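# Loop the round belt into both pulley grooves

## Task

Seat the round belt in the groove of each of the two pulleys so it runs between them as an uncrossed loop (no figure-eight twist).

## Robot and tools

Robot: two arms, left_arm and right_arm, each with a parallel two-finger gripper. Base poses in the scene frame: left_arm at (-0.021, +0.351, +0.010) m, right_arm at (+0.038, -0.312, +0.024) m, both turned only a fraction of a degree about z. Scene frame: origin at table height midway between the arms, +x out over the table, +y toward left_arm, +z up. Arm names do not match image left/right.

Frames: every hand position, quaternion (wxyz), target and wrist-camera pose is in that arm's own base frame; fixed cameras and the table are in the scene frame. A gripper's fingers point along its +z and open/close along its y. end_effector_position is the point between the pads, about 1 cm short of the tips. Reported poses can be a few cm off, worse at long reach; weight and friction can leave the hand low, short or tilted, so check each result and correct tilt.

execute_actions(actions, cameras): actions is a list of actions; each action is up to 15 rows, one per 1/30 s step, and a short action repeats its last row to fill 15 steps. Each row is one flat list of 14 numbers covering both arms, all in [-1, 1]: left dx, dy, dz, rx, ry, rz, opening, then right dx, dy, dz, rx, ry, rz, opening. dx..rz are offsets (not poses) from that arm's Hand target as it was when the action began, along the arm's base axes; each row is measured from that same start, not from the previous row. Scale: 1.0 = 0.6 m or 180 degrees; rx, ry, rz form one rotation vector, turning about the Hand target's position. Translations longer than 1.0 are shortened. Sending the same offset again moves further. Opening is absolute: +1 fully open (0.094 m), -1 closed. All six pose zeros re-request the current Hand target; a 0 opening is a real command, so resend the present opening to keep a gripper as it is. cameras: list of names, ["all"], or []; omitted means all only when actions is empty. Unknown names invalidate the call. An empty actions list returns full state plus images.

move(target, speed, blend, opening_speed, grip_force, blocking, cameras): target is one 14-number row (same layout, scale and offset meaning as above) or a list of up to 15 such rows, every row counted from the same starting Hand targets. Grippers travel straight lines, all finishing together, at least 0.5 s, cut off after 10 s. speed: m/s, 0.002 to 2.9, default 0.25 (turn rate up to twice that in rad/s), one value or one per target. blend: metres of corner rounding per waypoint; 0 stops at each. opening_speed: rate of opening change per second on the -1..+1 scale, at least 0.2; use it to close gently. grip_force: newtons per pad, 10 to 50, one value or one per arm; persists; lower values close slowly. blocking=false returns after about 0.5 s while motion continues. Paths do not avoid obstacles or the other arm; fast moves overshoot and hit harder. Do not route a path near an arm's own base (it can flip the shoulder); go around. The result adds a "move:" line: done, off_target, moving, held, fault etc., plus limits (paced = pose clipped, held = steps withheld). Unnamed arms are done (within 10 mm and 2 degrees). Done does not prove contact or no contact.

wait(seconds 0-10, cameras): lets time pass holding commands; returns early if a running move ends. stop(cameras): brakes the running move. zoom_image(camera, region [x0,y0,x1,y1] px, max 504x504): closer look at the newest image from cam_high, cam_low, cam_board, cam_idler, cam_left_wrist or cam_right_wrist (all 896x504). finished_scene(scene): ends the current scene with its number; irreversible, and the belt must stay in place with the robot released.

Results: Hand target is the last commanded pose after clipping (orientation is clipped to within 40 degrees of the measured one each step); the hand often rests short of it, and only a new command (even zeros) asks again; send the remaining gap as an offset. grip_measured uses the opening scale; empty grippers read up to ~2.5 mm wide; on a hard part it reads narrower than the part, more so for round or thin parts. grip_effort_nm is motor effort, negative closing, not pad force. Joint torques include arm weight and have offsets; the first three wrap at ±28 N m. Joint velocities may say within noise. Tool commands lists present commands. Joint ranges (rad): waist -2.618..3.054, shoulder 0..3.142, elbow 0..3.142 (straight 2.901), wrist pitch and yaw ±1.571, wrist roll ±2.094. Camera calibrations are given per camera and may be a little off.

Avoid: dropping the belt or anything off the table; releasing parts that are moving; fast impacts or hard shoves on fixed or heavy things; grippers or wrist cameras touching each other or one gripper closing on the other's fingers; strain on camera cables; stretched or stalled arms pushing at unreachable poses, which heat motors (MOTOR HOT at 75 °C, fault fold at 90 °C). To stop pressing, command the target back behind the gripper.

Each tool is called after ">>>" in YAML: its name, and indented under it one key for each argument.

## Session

>>> execute_actions:
  actions: []

>>> zoom_image:
  camera: "cam_board"
  region: [220, 130, 660, 380]

>>> zoom_image:
  camera: "cam_idler"
  region: [300, 120, 800, 370]

Scene clock: 0.00 s.
left_arm: end_effector_position=(+0.3873, +0.0255, +0.0889) grip_measured=+1.000 grip_effort_nm=n/a end_effector_quat_wxyz=(+0.561, -0.074, +0.822, +0.063) | right_arm: end_effector_position=(+0.3780, -0.0286, +0.0693) grip_measured=+1.000 grip_effort_nm=n/a end_effector_quat_wxyz=(+0.544, +0.059, +0.830, -0.109)
Joint positions: left_arm=[-0.031 1.507 0.366 0.761 -0.217 -0.064 0.094] | right_arm=[0.063 1.564 0.331 0.819 0.306 0.005 0.094]
Joint velocities: within noise
Joint torques (N m): no reading
Motor temperatures (°C): left_arm=[26 32 28 29 25 25 27] | right_arm=[26 31 28 27 24 27 26]
Heat: left arm: 32 °C; right arm: 31 °C.
Hand target: left_arm +0.3922, +0.0254, +0.1005; +0.576, -0.076, +0.811, +0.061 | right_arm +0.3810, -0.0284, +0.0751; +0.551, +0.060, +0.825, -0.108
Tool commands: left_gripper/opening=+1.0 right_gripper/opening=+1.0
camera_calibration:
cam_left_wrist: T_world_to_cam=[[0.195576, -0.980444, -0.0218814, -0.0499233], [-0.699828, -0.1239, -0.703484, 0.377665], [0.687016, 0.152898, -0.710374, -0.120427], [0, 0, 0, 1]] pos_world=[0.3568, 0.0162587, 0.17904]
cam_right_wrist: T_world_to_cam=[[-0.218941, -0.968424, 0.119245, 0.0488688], [-0.737148, 0.0840959, -0.670477, 0.366376], [0.639279, -0.234696, -0.732284, -0.106694], [0, 0, 0, 1]] pos_world=[0.34898, -0.00852568, 0.16169]

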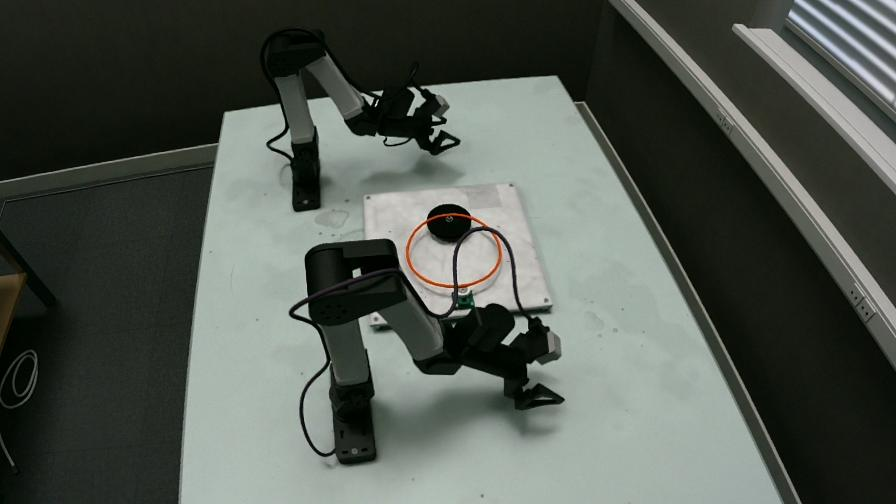

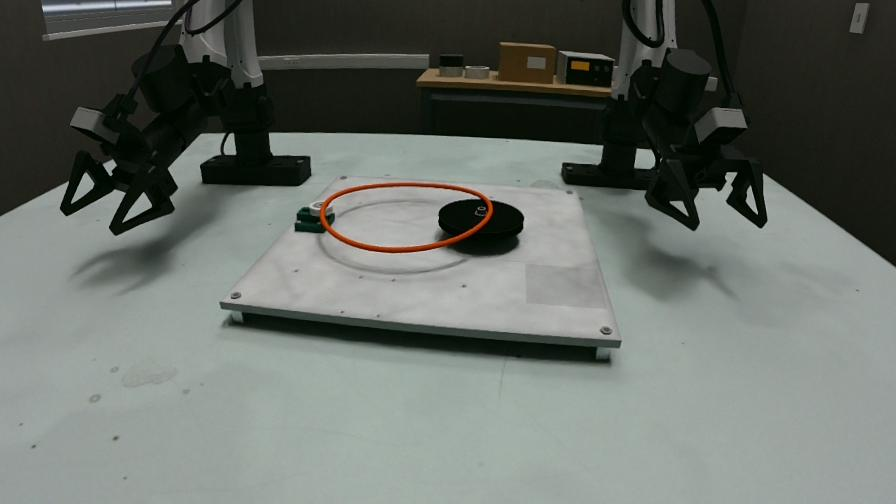

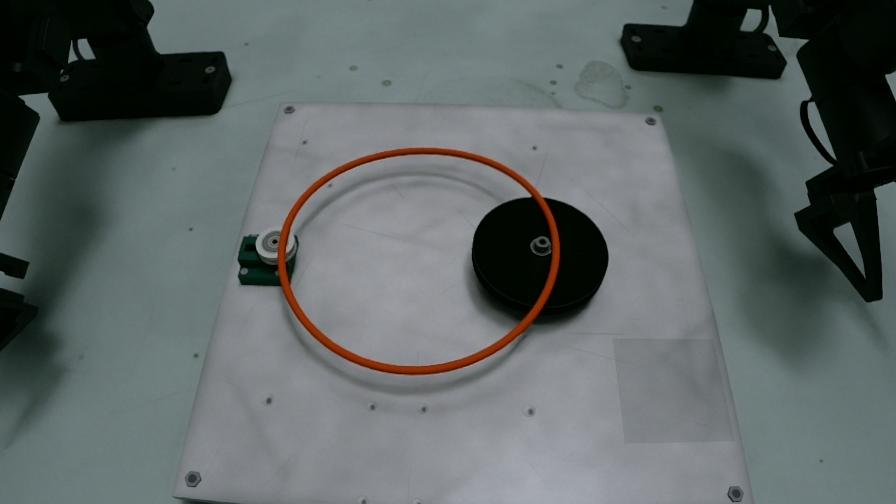

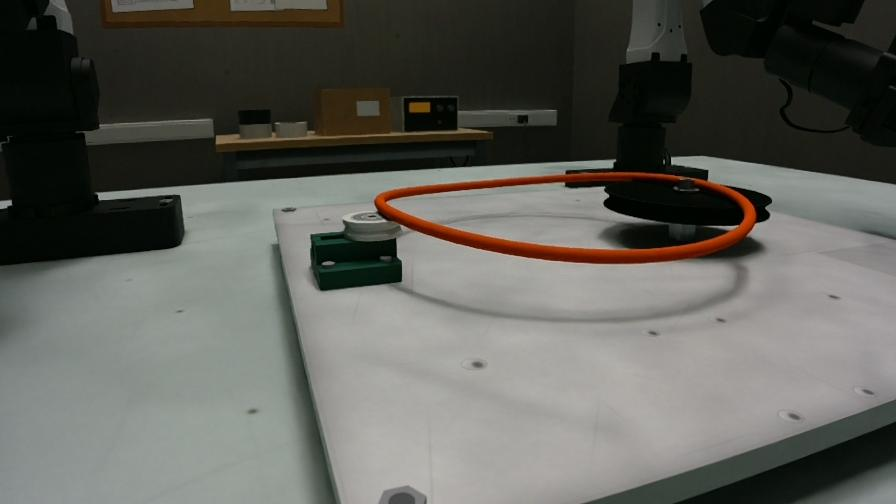

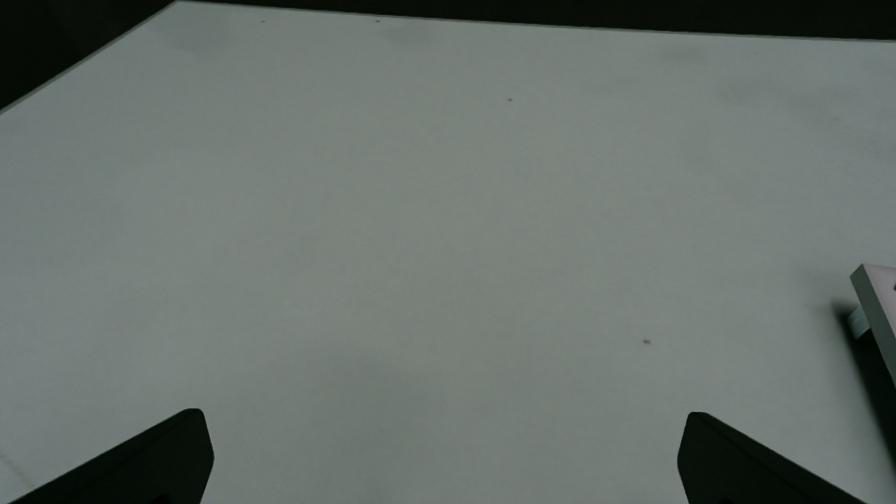

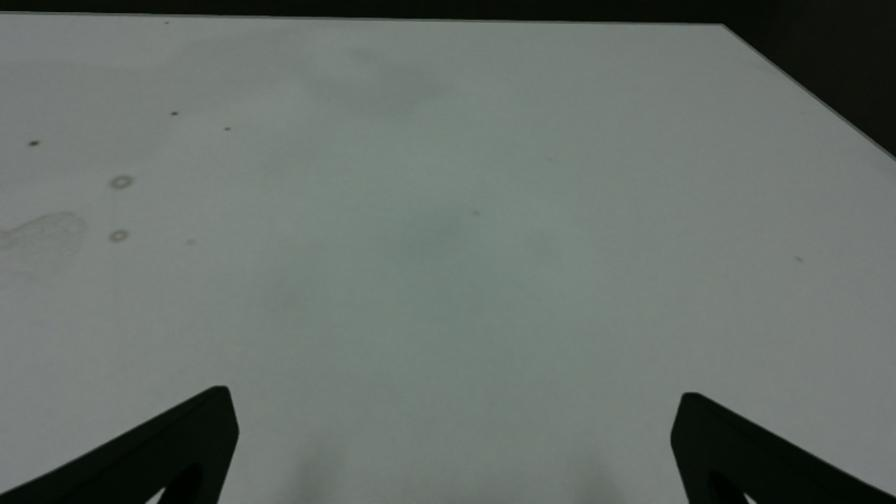

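Scaled by 1.145 from the camera's 896x504 image, which has a finer 1280x720 frame.

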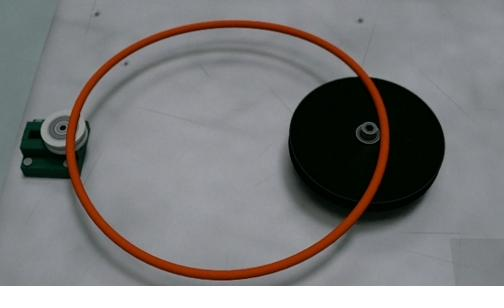

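Scaled by 1.008 from the camera's 896x504 image, which has a finer 1280x720 frame.

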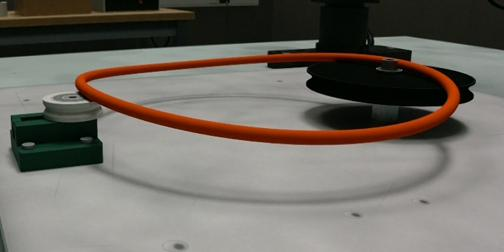

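>>> move:
  target:
    - [0,-0.15,0.14,0.0624,0.3957,-0.196,-0.4,-0.1,0.15,0.15,0.168,0.343,-0.106,-0.4]
    - [0.005,-0.4657,0.0825,0.0624,0.3957,-0.196,-0.4,-0.252,0.442,0.108,0.168,0.343,-0.106,-0.4]
  speed: 0.3
  blend: [0.04,0]
  grip_force: 50
  cameras: ["all"]

Scene clock: 8.17 s.
left_arm: end_effector_position=(+0.3905, -0.2530, +0.1404) grip_measured=-0.398 grip_effort_nm=-0.10 end_effector_quat_wxyz=(+0.050, +0.269, +0.962, -0.010) | right_arm: end_effector_position=(+0.2232, +0.2304, +0.1372) grip_measured=-0.398 grip_effort_nm=-0.06 end_effector_quat_wxyz=(-0.006, +0.253, +0.967, -0.013)
Joint positions: left_arm=[-0.579 2.33 2.421 -1.561 -0.012 -0.033 0.028] | right_arm=[0.803 1.784 1.598 -1.413 0.003 1.314 0.028]
Joint torques (N m): left_arm=[0.83 -10.44 8.72 0.39 0.15 -0.05] | right_arm=[-0.58 -6.09 7.45 0.34 0.09 0.22]
Heat: left arm: 33 °C; right arm: 32 °C.
Hand target: left_arm +0.3953, -0.2541, +0.1501; +0.001, +0.259, +0.966, +0.000 | right_arm +0.2299, +0.2368, +0.1399; -0.001, +0.259, +0.966, +0.000
Off the commanded pose: left_arm 0.011 m, 6 deg | right_arm 0.010 m, 2 deg.
joint sent to its limit (left arm) — joint 4 (wrist pitch), lower limit. The joint targets are off in orientation, not in position.
move: off_target (left_arm)
camera_calibration:
cam_left_wrist: T_world_to_cam=[[-0.519049, -0.854665, -0.011641, -0.0130387], [-0.813773, 0.489957, 0.312595, 0.438864], [-0.261461, 0.171725, -0.949815, 0.365306], [0, 0, 0, 1]] pos_world=[0.445881, -0.288901, 0.209634]
cam_right_wrist: T_world_to_cam=[[-0.48774, -0.872448, 0.0307316, 0.307647], [-0.784606, 0.453523, 0.42274, 0.0513645], [-0.382756, 0.182075, -0.90573, 0.258639], [0, 0, 0, 1]] pos_world=[0.289349, 0.198019, 0.203089]

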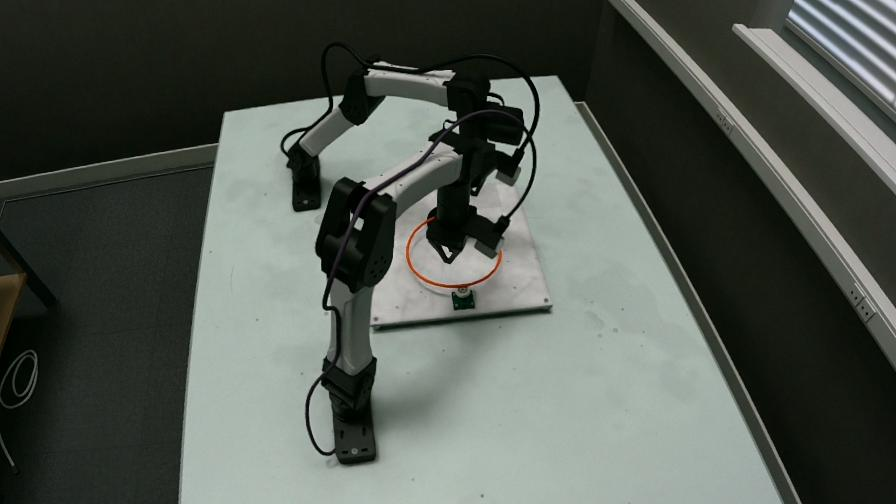

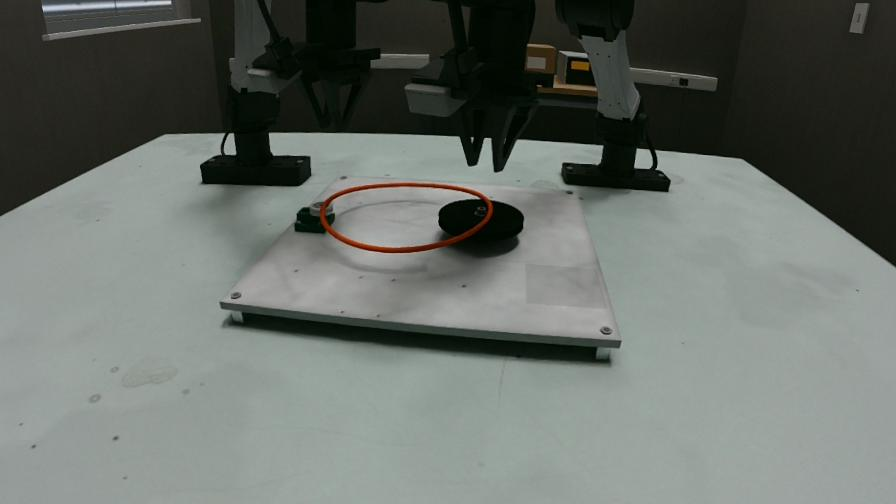

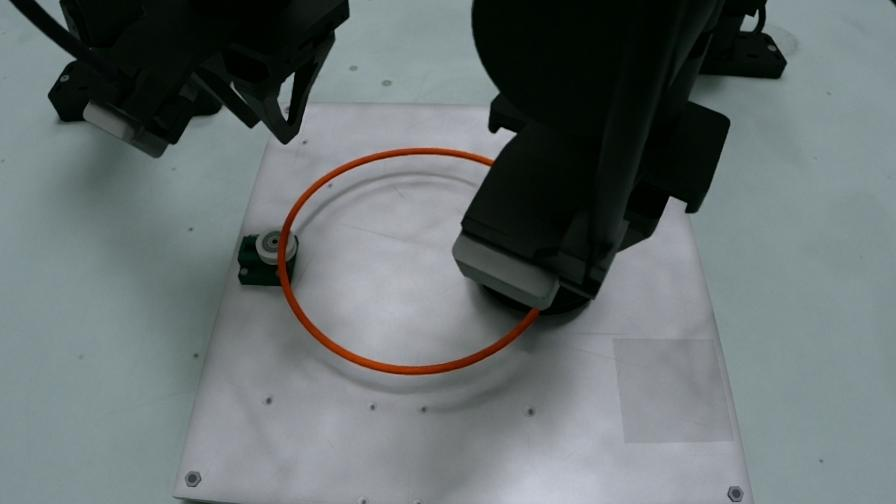

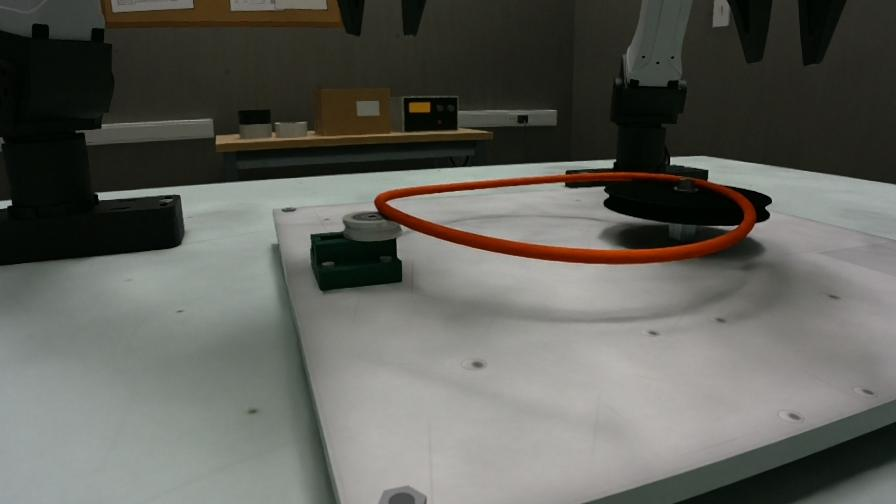

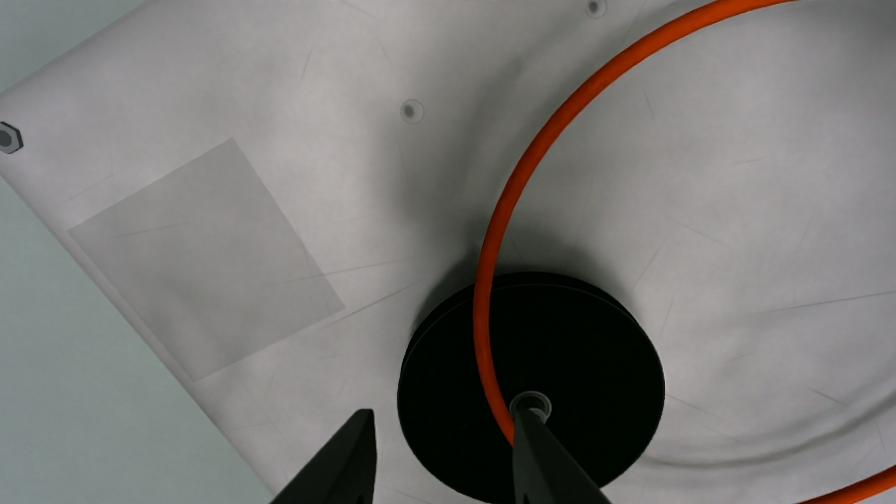

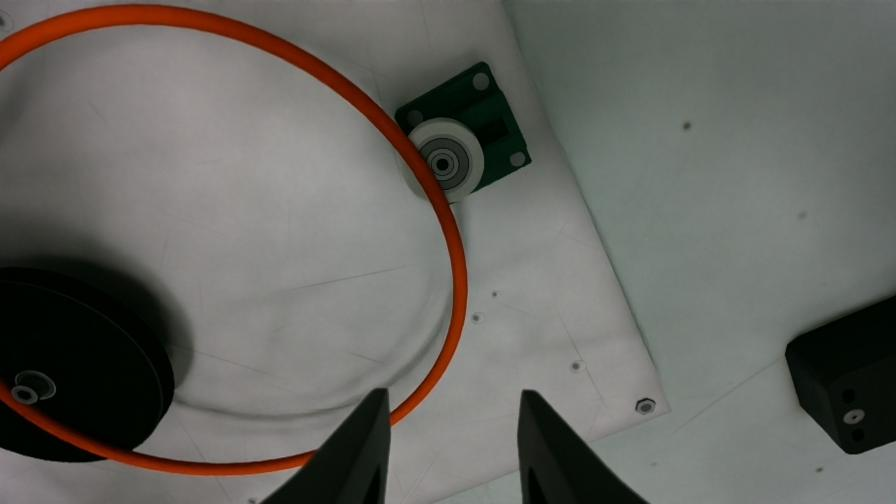

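>>> move:
  target: [0.0117,-0.0325,-0.092,0,0,0,-0.4,-0.018,-0.0058,-0.092,0,0,0,-0.4]
  cameras: ["cam_left_wrist","cam_right_wrist","cam_idler"]

Scene clock: 12.60 s.
left_arm: end_effector_position=(+0.3999, -0.2657, +0.0816) grip_measured=-0.398 grip_effort_nm=-0.10 end_effector_quat_wxyz=(+0.006, +0.262, +0.965, +0.004) | right_arm: end_effector_position=(+0.2197, +0.2303, +0.0817) grip_measured=-0.398 grip_effort_nm=-0.06 end_effector_quat_wxyz=(-0.005, +0.257, +0.966, -0.012)
Joint positions: left_arm=[-0.591 2.51 2.511 -1.564 -0.012 -0.06 0.028] | right_arm=[0.81 1.784 1.377 -1.189 0.003 1.331 0.028]
Joint torques (N m): left_arm=[-0.54 -12.07 8.7 0.24 0.16 -0.06] | right_arm=[0.38 -8.27 5.01 0.37 0.09 0.18]
Heat: left arm: 35 °C; right arm: 32 °C.
Hand target: left_arm +0.4022, -0.2736, +0.0949; +0.001, +0.259, +0.966, +0.000 | right_arm +0.2190, +0.2333, +0.0846; -0.001, +0.259, +0.966, +0.000
Off the commanded pose: left_arm 0.016 m, 1 deg | right_arm 0.004 m, 1 deg.
joint sent to its limit (left arm) — joint 4 (wrist pitch), lower limit. The joint targets are off in orientation, not in position.
move: off_target (left_arm)
camera_calibration:
cam_left_wrist: T_world_to_cam=[[-0.507021, -0.861812, -0.0144959, -0.0261152], [-0.793018, 0.459826, 0.399602, 0.447576], [-0.337716, 0.214102, -0.916574, 0.353131], [0, 0, 0, 1]] pos_world=[0.460953, -0.30392, 0.14444]
cam_right_wrist: T_world_to_cam=[[-0.496081, -0.867817, 0.0282451, 0.308571], [-0.781215, 0.460301, 0.421694, 0.0699433], [-0.378954, 0.187129, -0.906298, 0.205124], [0, 0, 0, 1]] pos_world=[0.285449, 0.197203, 0.147693]
Images, in order (width x height): cam_idler 896x504, cam_left_wrist 896x504, cam_right_wrist 896x504.

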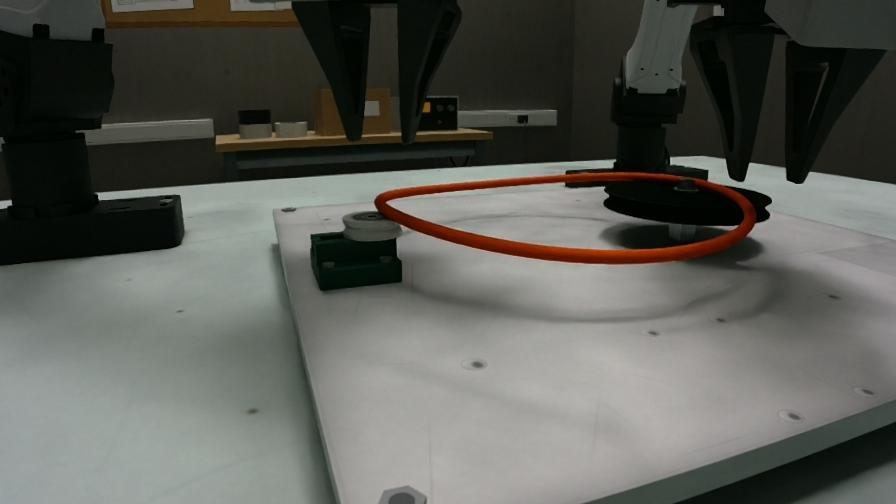

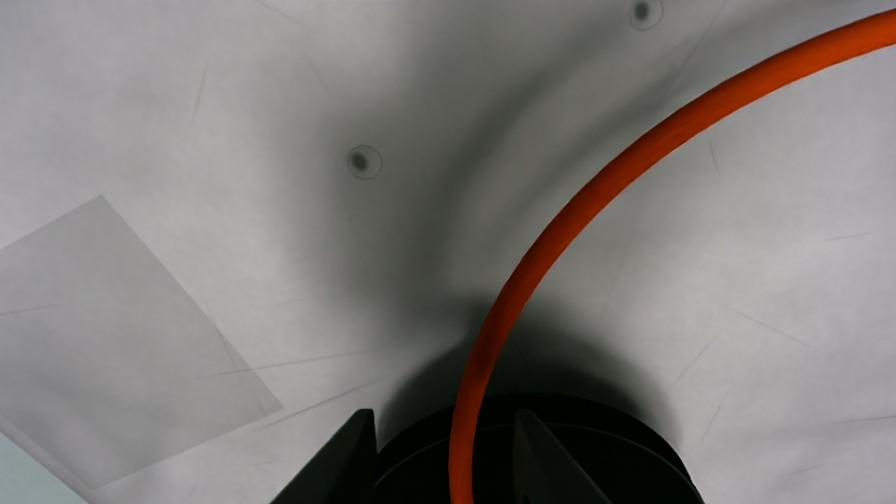

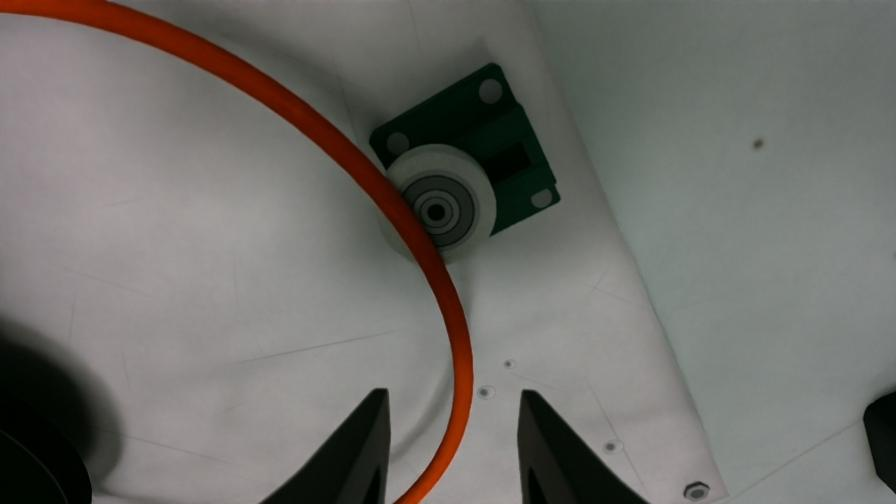

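>>> move:
  target: [0.003,-0.014,-0.042,0,0,-0.05,-0.4,-0.01,-0.005,-0.058,0,0,0,-0.4]
  speed: 0.12
  cameras: ["cam_left_wrist","cam_right_wrist","cam_idler"]

Scene clock: 15.37 s.
left_arm: end_effector_position=(+0.4019, -0.2733, +0.0614) grip_measured=-0.398 grip_effort_nm=-0.10 end_effector_quat_wxyz=(-0.005, +0.323, +0.946, +0.008) | right_arm: end_effector_position=(+0.2137, +0.2273, +0.0488) grip_measured=-0.398 grip_effort_nm=-0.06 end_effector_quat_wxyz=(-0.003, +0.257, +0.966, -0.009)
Joint positions: left_arm=[-0.601 2.579 2.558 -1.564 -0.012 0.057 0.028] | right_arm=[0.818 1.784 1.243 -1.049 0.003 1.338 0.028]
Joint torques (N m): left_arm=[-0.65 -11.37 8.92 0.2 0.17 0.26] | right_arm=[0.46 -7.53 4.74 0.34 0.12 0.23]
Heat: left arm: 36 °C; right arm: 33 °C.
Hand target: left_arm +0.4040, -0.2819, +0.0697; +0.001, +0.334, +0.943, +0.000 | right_arm +0.2130, +0.2304, +0.0499; -0.001, +0.259, +0.966, +0.000
Off the commanded pose: left_arm 0.012 m, 2 deg | right_arm 0.003 m, 1 deg.
joint sent to its limit (left arm) — joint 4 (wrist pitch), lower limit. The joint targets still meet the commanded pose.
move: off_target (left_arm)
camera_calibration:
cam_left_wrist: T_world_to_cam=[[-0.612642, -0.790233, -0.0141934, 0.0299771], [-0.720626, 0.551122, 0.420669, 0.455461], [-0.324605, 0.267948, -0.907103, 0.345735], [0, 0, 0, 1]] pos_world=[0.458809, -0.319964, 0.122444]
cam_right_wrist: T_world_to_cam=[[-0.496226, -0.867908, 0.0222711, 0.304244], [-0.783004, 0.45847, 0.420369, 0.0813738], [-0.375052, 0.19116, -0.90708, 0.171852], [0, 0, 0, 1]] pos_world=[0.279143, 0.193897, 0.114901]
Images, in order (width x height): cam_idler 896x504, cam_left_wrist 896x504, cam_right_wrist 896x504.

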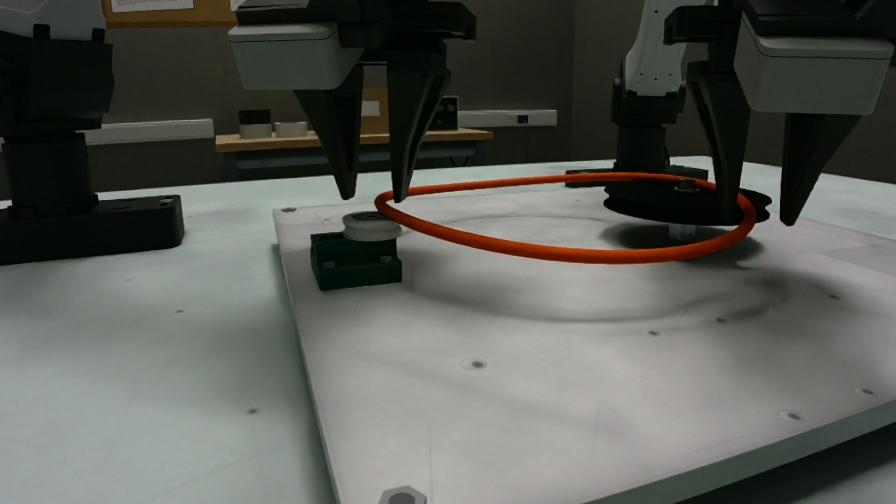

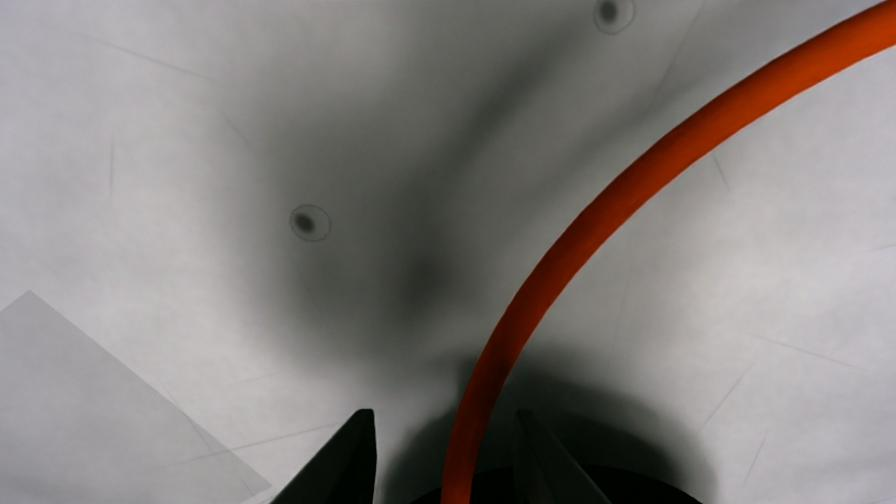

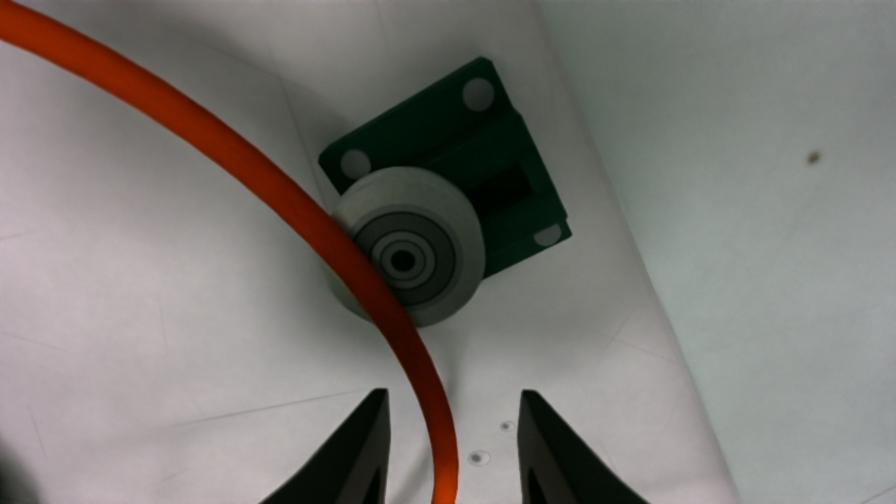

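>>> move:
  target: [0,0,0,0,0,0,-1,0,0,0,0,0,0,-1]
  opening_speed: 0.5
  cameras: ["cam_left_wrist","cam_right_wrist","cam_idler","cam_board"]

Scene clock: 17.20 s.
left_arm: end_effector_position=(+0.4016, -0.2738, +0.0614) grip_measured=-0.906 grip_effort_nm=-0.98 end_effector_quat_wxyz=(-0.005, +0.325, +0.946, +0.007) | right_arm: end_effector_position=(+0.2148, +0.2284, +0.0488) grip_measured=-0.922 grip_effort_nm=-0.95 end_effector_quat_wxyz=(-0.002, +0.257, +0.966, -0.006)
Joint positions: left_arm=[-0.603 2.579 2.558 -1.564 -0.012 0.06 0.004] | right_arm=[0.818 1.784 1.243 -1.043 0.003 1.338 0.004]
Joint torques (N m): left_arm=[-0.57 -11.37 8.92 0.2 0.17 0.23] | right_arm=[0.36 -7.76 4.67 0.3 0.11 0.19]
Motor temperatures (°C): left_arm=[26 37 31 30 25 25 27] | right_arm=[26 33 30 28 24 27 26]
Heat: left arm: 37 °C; right arm: 33 °C.
Hand target: left_arm +0.4039, -0.2820, +0.0697; +0.001, +0.334, +0.943, +0.000 | right_arm +0.2130, +0.2304, +0.0499; -0.001, +0.259, +0.966, +0.000
Off the commanded pose: left_arm 0.012 m, 1 deg | right_arm 0.003 m, 1 deg.
joint sent to its limit (left arm) — joint 4 (wrist pitch), lower limit. The joint targets still meet the commanded pose.
move: off_target (left_arm)
camera_calibration:
cam_left_wrist: T_world_to_cam=[[-0.615997, -0.787628, -0.0138113, 0.0314442], [-0.718191, 0.554314, 0.42064, 0.455397], [-0.323652, 0.269032, -0.907123, 0.345673], [0, 0, 0, 1]] pos_world=[0.458309, -0.320664, 0.122444]
cam_right_wrist: T_world_to_cam=[[-0.496613, -0.867818, 0.0163508, 0.306009], [-0.784624, 0.4569, 0.419055, 0.0825426], [-0.371134, 0.195279, -0.907814, 0.170302], [0, 0, 0, 1]] pos_world=[0.279938, 0.19459, 0.115009]
Images, in order (width x height): cam_board 896x504, cam_idler 896x504, cam_left_wrist 896x504, cam_right_wrist 896x504.

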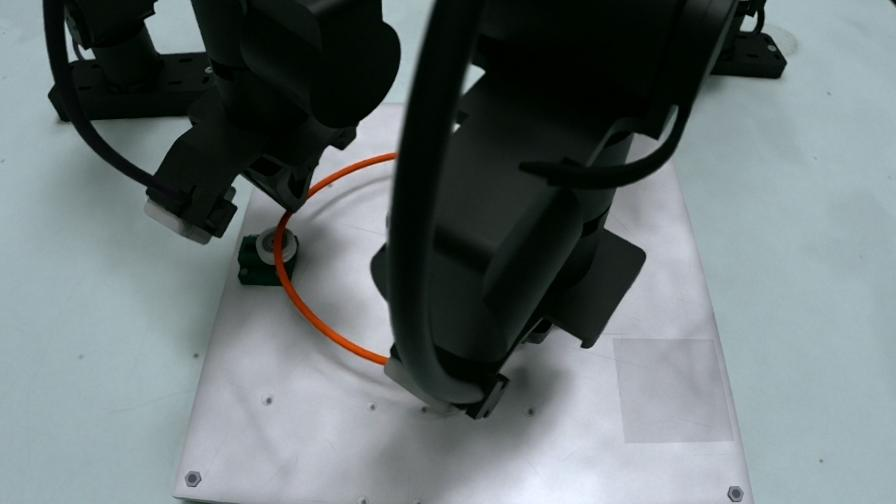

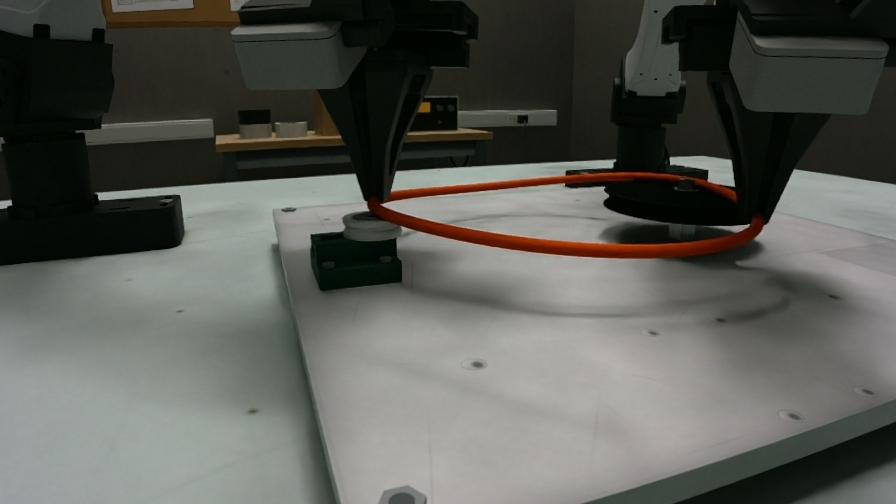

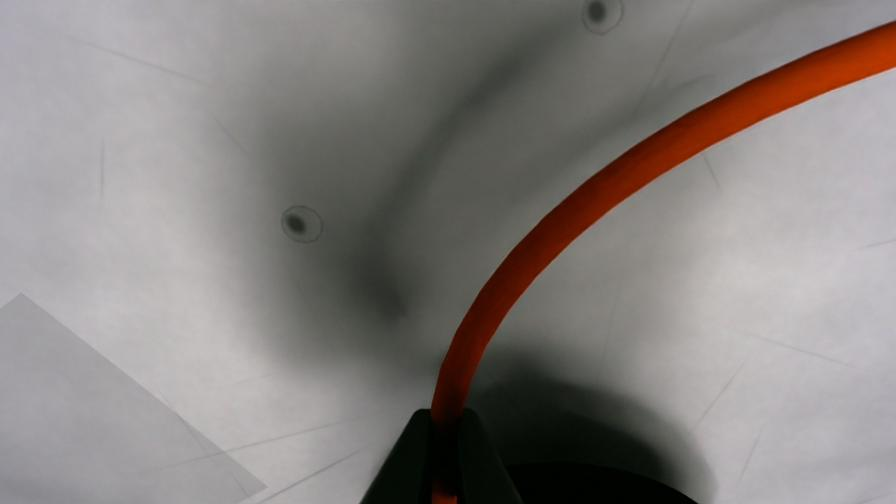

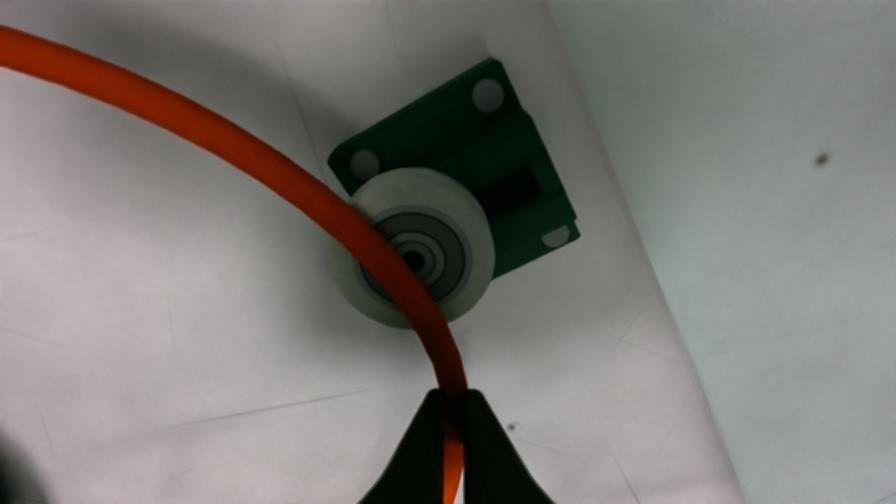

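>>> move:
  target:
    - [0,0,0.075,0,0,0,-1,0,0,0.058,0,0,0,-1]
    - [-0.0967,0.1417,0.075,0,0,0.19,-1,0.067,0.029,0.058,0,0,0.14,-1]
  speed: 0.15
  blend: [0.01,0]
  cameras: ["all"]

Scene clock: 21.97 s.
left_arm: end_effector_position=(+0.3447, -0.2016, +0.1010) grip_measured=-0.907 grip_effort_nm=-1.01 end_effector_quat_wxyz=(-0.015, +0.058, +0.998, +0.009) | right_arm: end_effector_position=(+0.2512, +0.2498, +0.0832) grip_measured=-0.925 grip_effort_nm=-1.01 end_effector_quat_wxyz=(+0.007, +0.039, +0.999, +0.005)
Joint positions: left_arm=[-0.53 2.112 1.909 -1.403 -0.003 -0.415 0.004] | right_arm=[0.784 1.879 1.505 -1.18 0.003 0.862 0.004]
Joint torques (N m): left_arm=[1.29 -12.83 4.86 0.24 0.05 -0.13] | right_arm=[-1.33 -6.41 7.65 -0.01 0.04 0.02]
Heat: left arm: 39 °C; right arm: 34 °C.
Hand target: left_arm +0.3460, -0.1970, +0.1148; +0.001, +0.042, +0.999, +0.000 | right_arm +0.2532, +0.2478, +0.0847; +0.000, +0.042, +0.999, +0.000
Off the commanded pose: left_arm 0.014 m, 3 deg | right_arm 0.003 m, 1 deg.
move: off_target (left_arm)
camera_calibration:
cam_left_wrist: T_world_to_cam=[[-0.116618, -0.992976, -0.0199799, -0.159086], [-0.894651, 0.0962923, 0.436266, 0.324672], [-0.431278, 0.0687516, -0.899596, 0.339784], [0, 0, 0, 1]] pos_world=[0.418457, -0.212592, 0.160847]
cam_right_wrist: T_world_to_cam=[[-0.076847, -0.997012, -0.00790132, 0.271051], [-0.910951, 0.066988, 0.407038, 0.217003], [-0.405292, 0.0384774, -0.913377, 0.259077], [0, 0, 0, 1]] pos_world=[0.32351, 0.245736, 0.150448]

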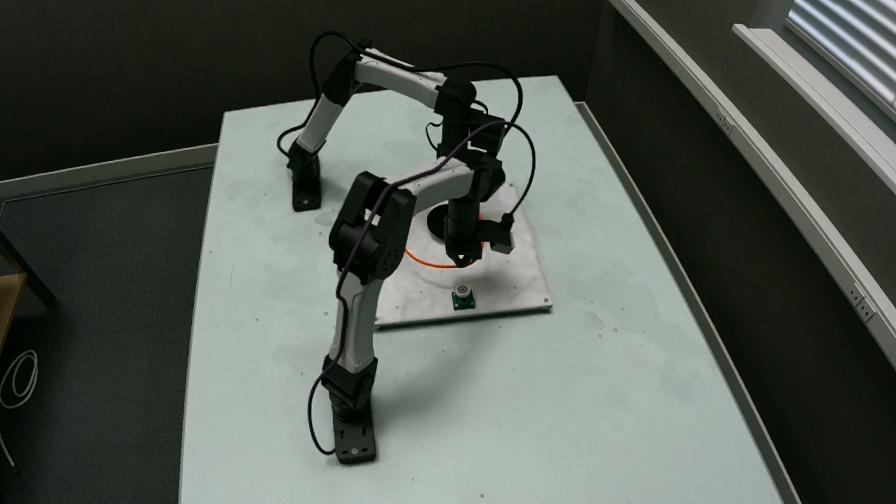

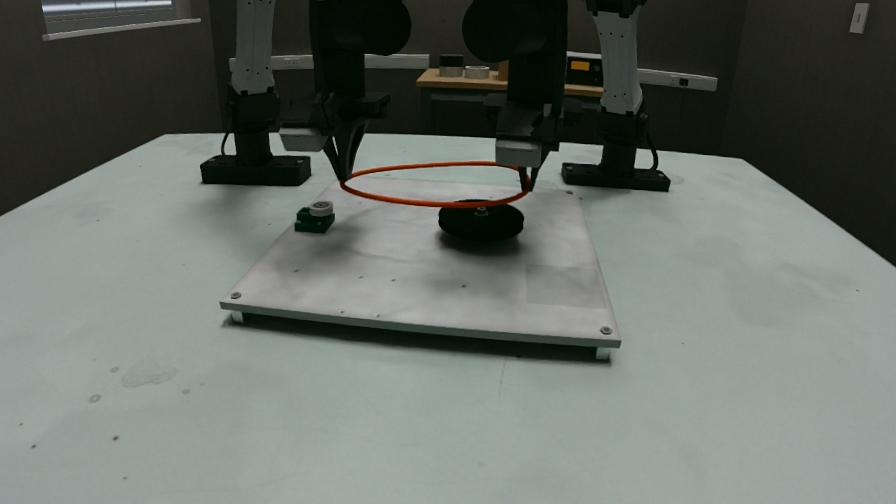

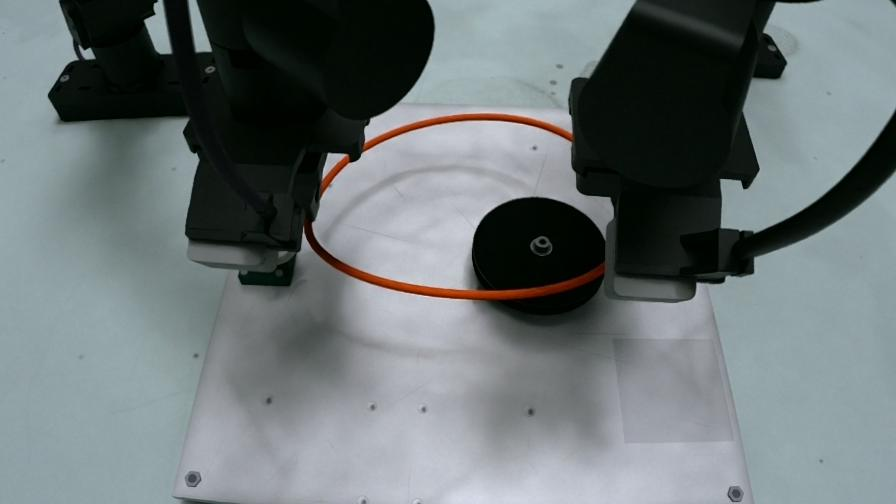

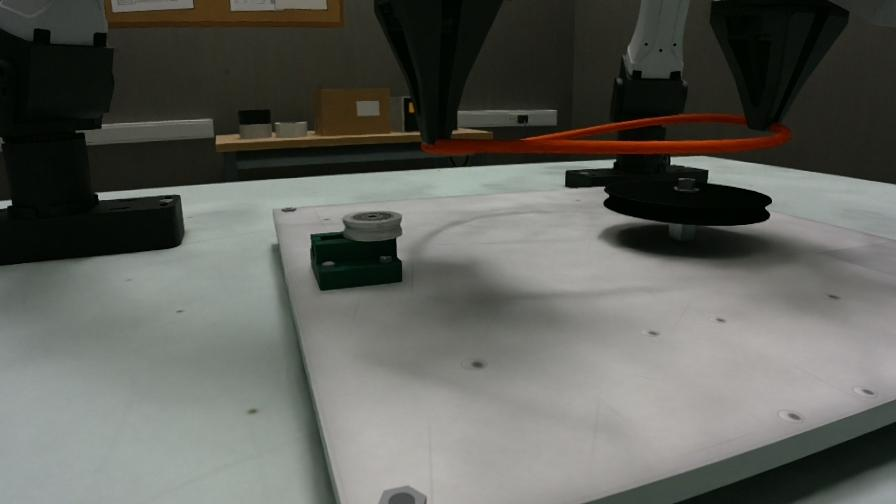

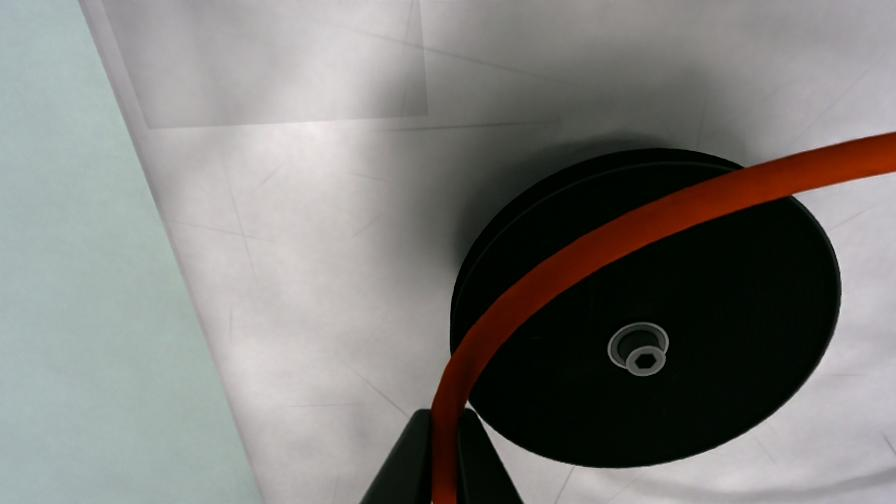

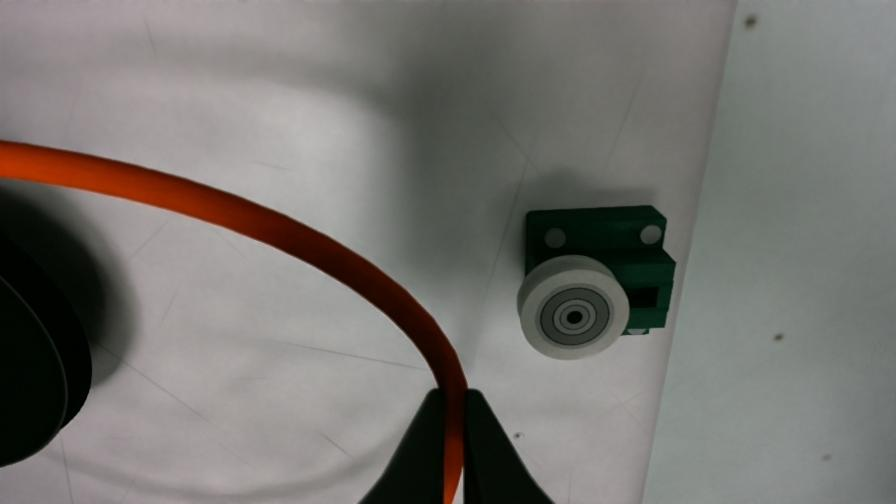

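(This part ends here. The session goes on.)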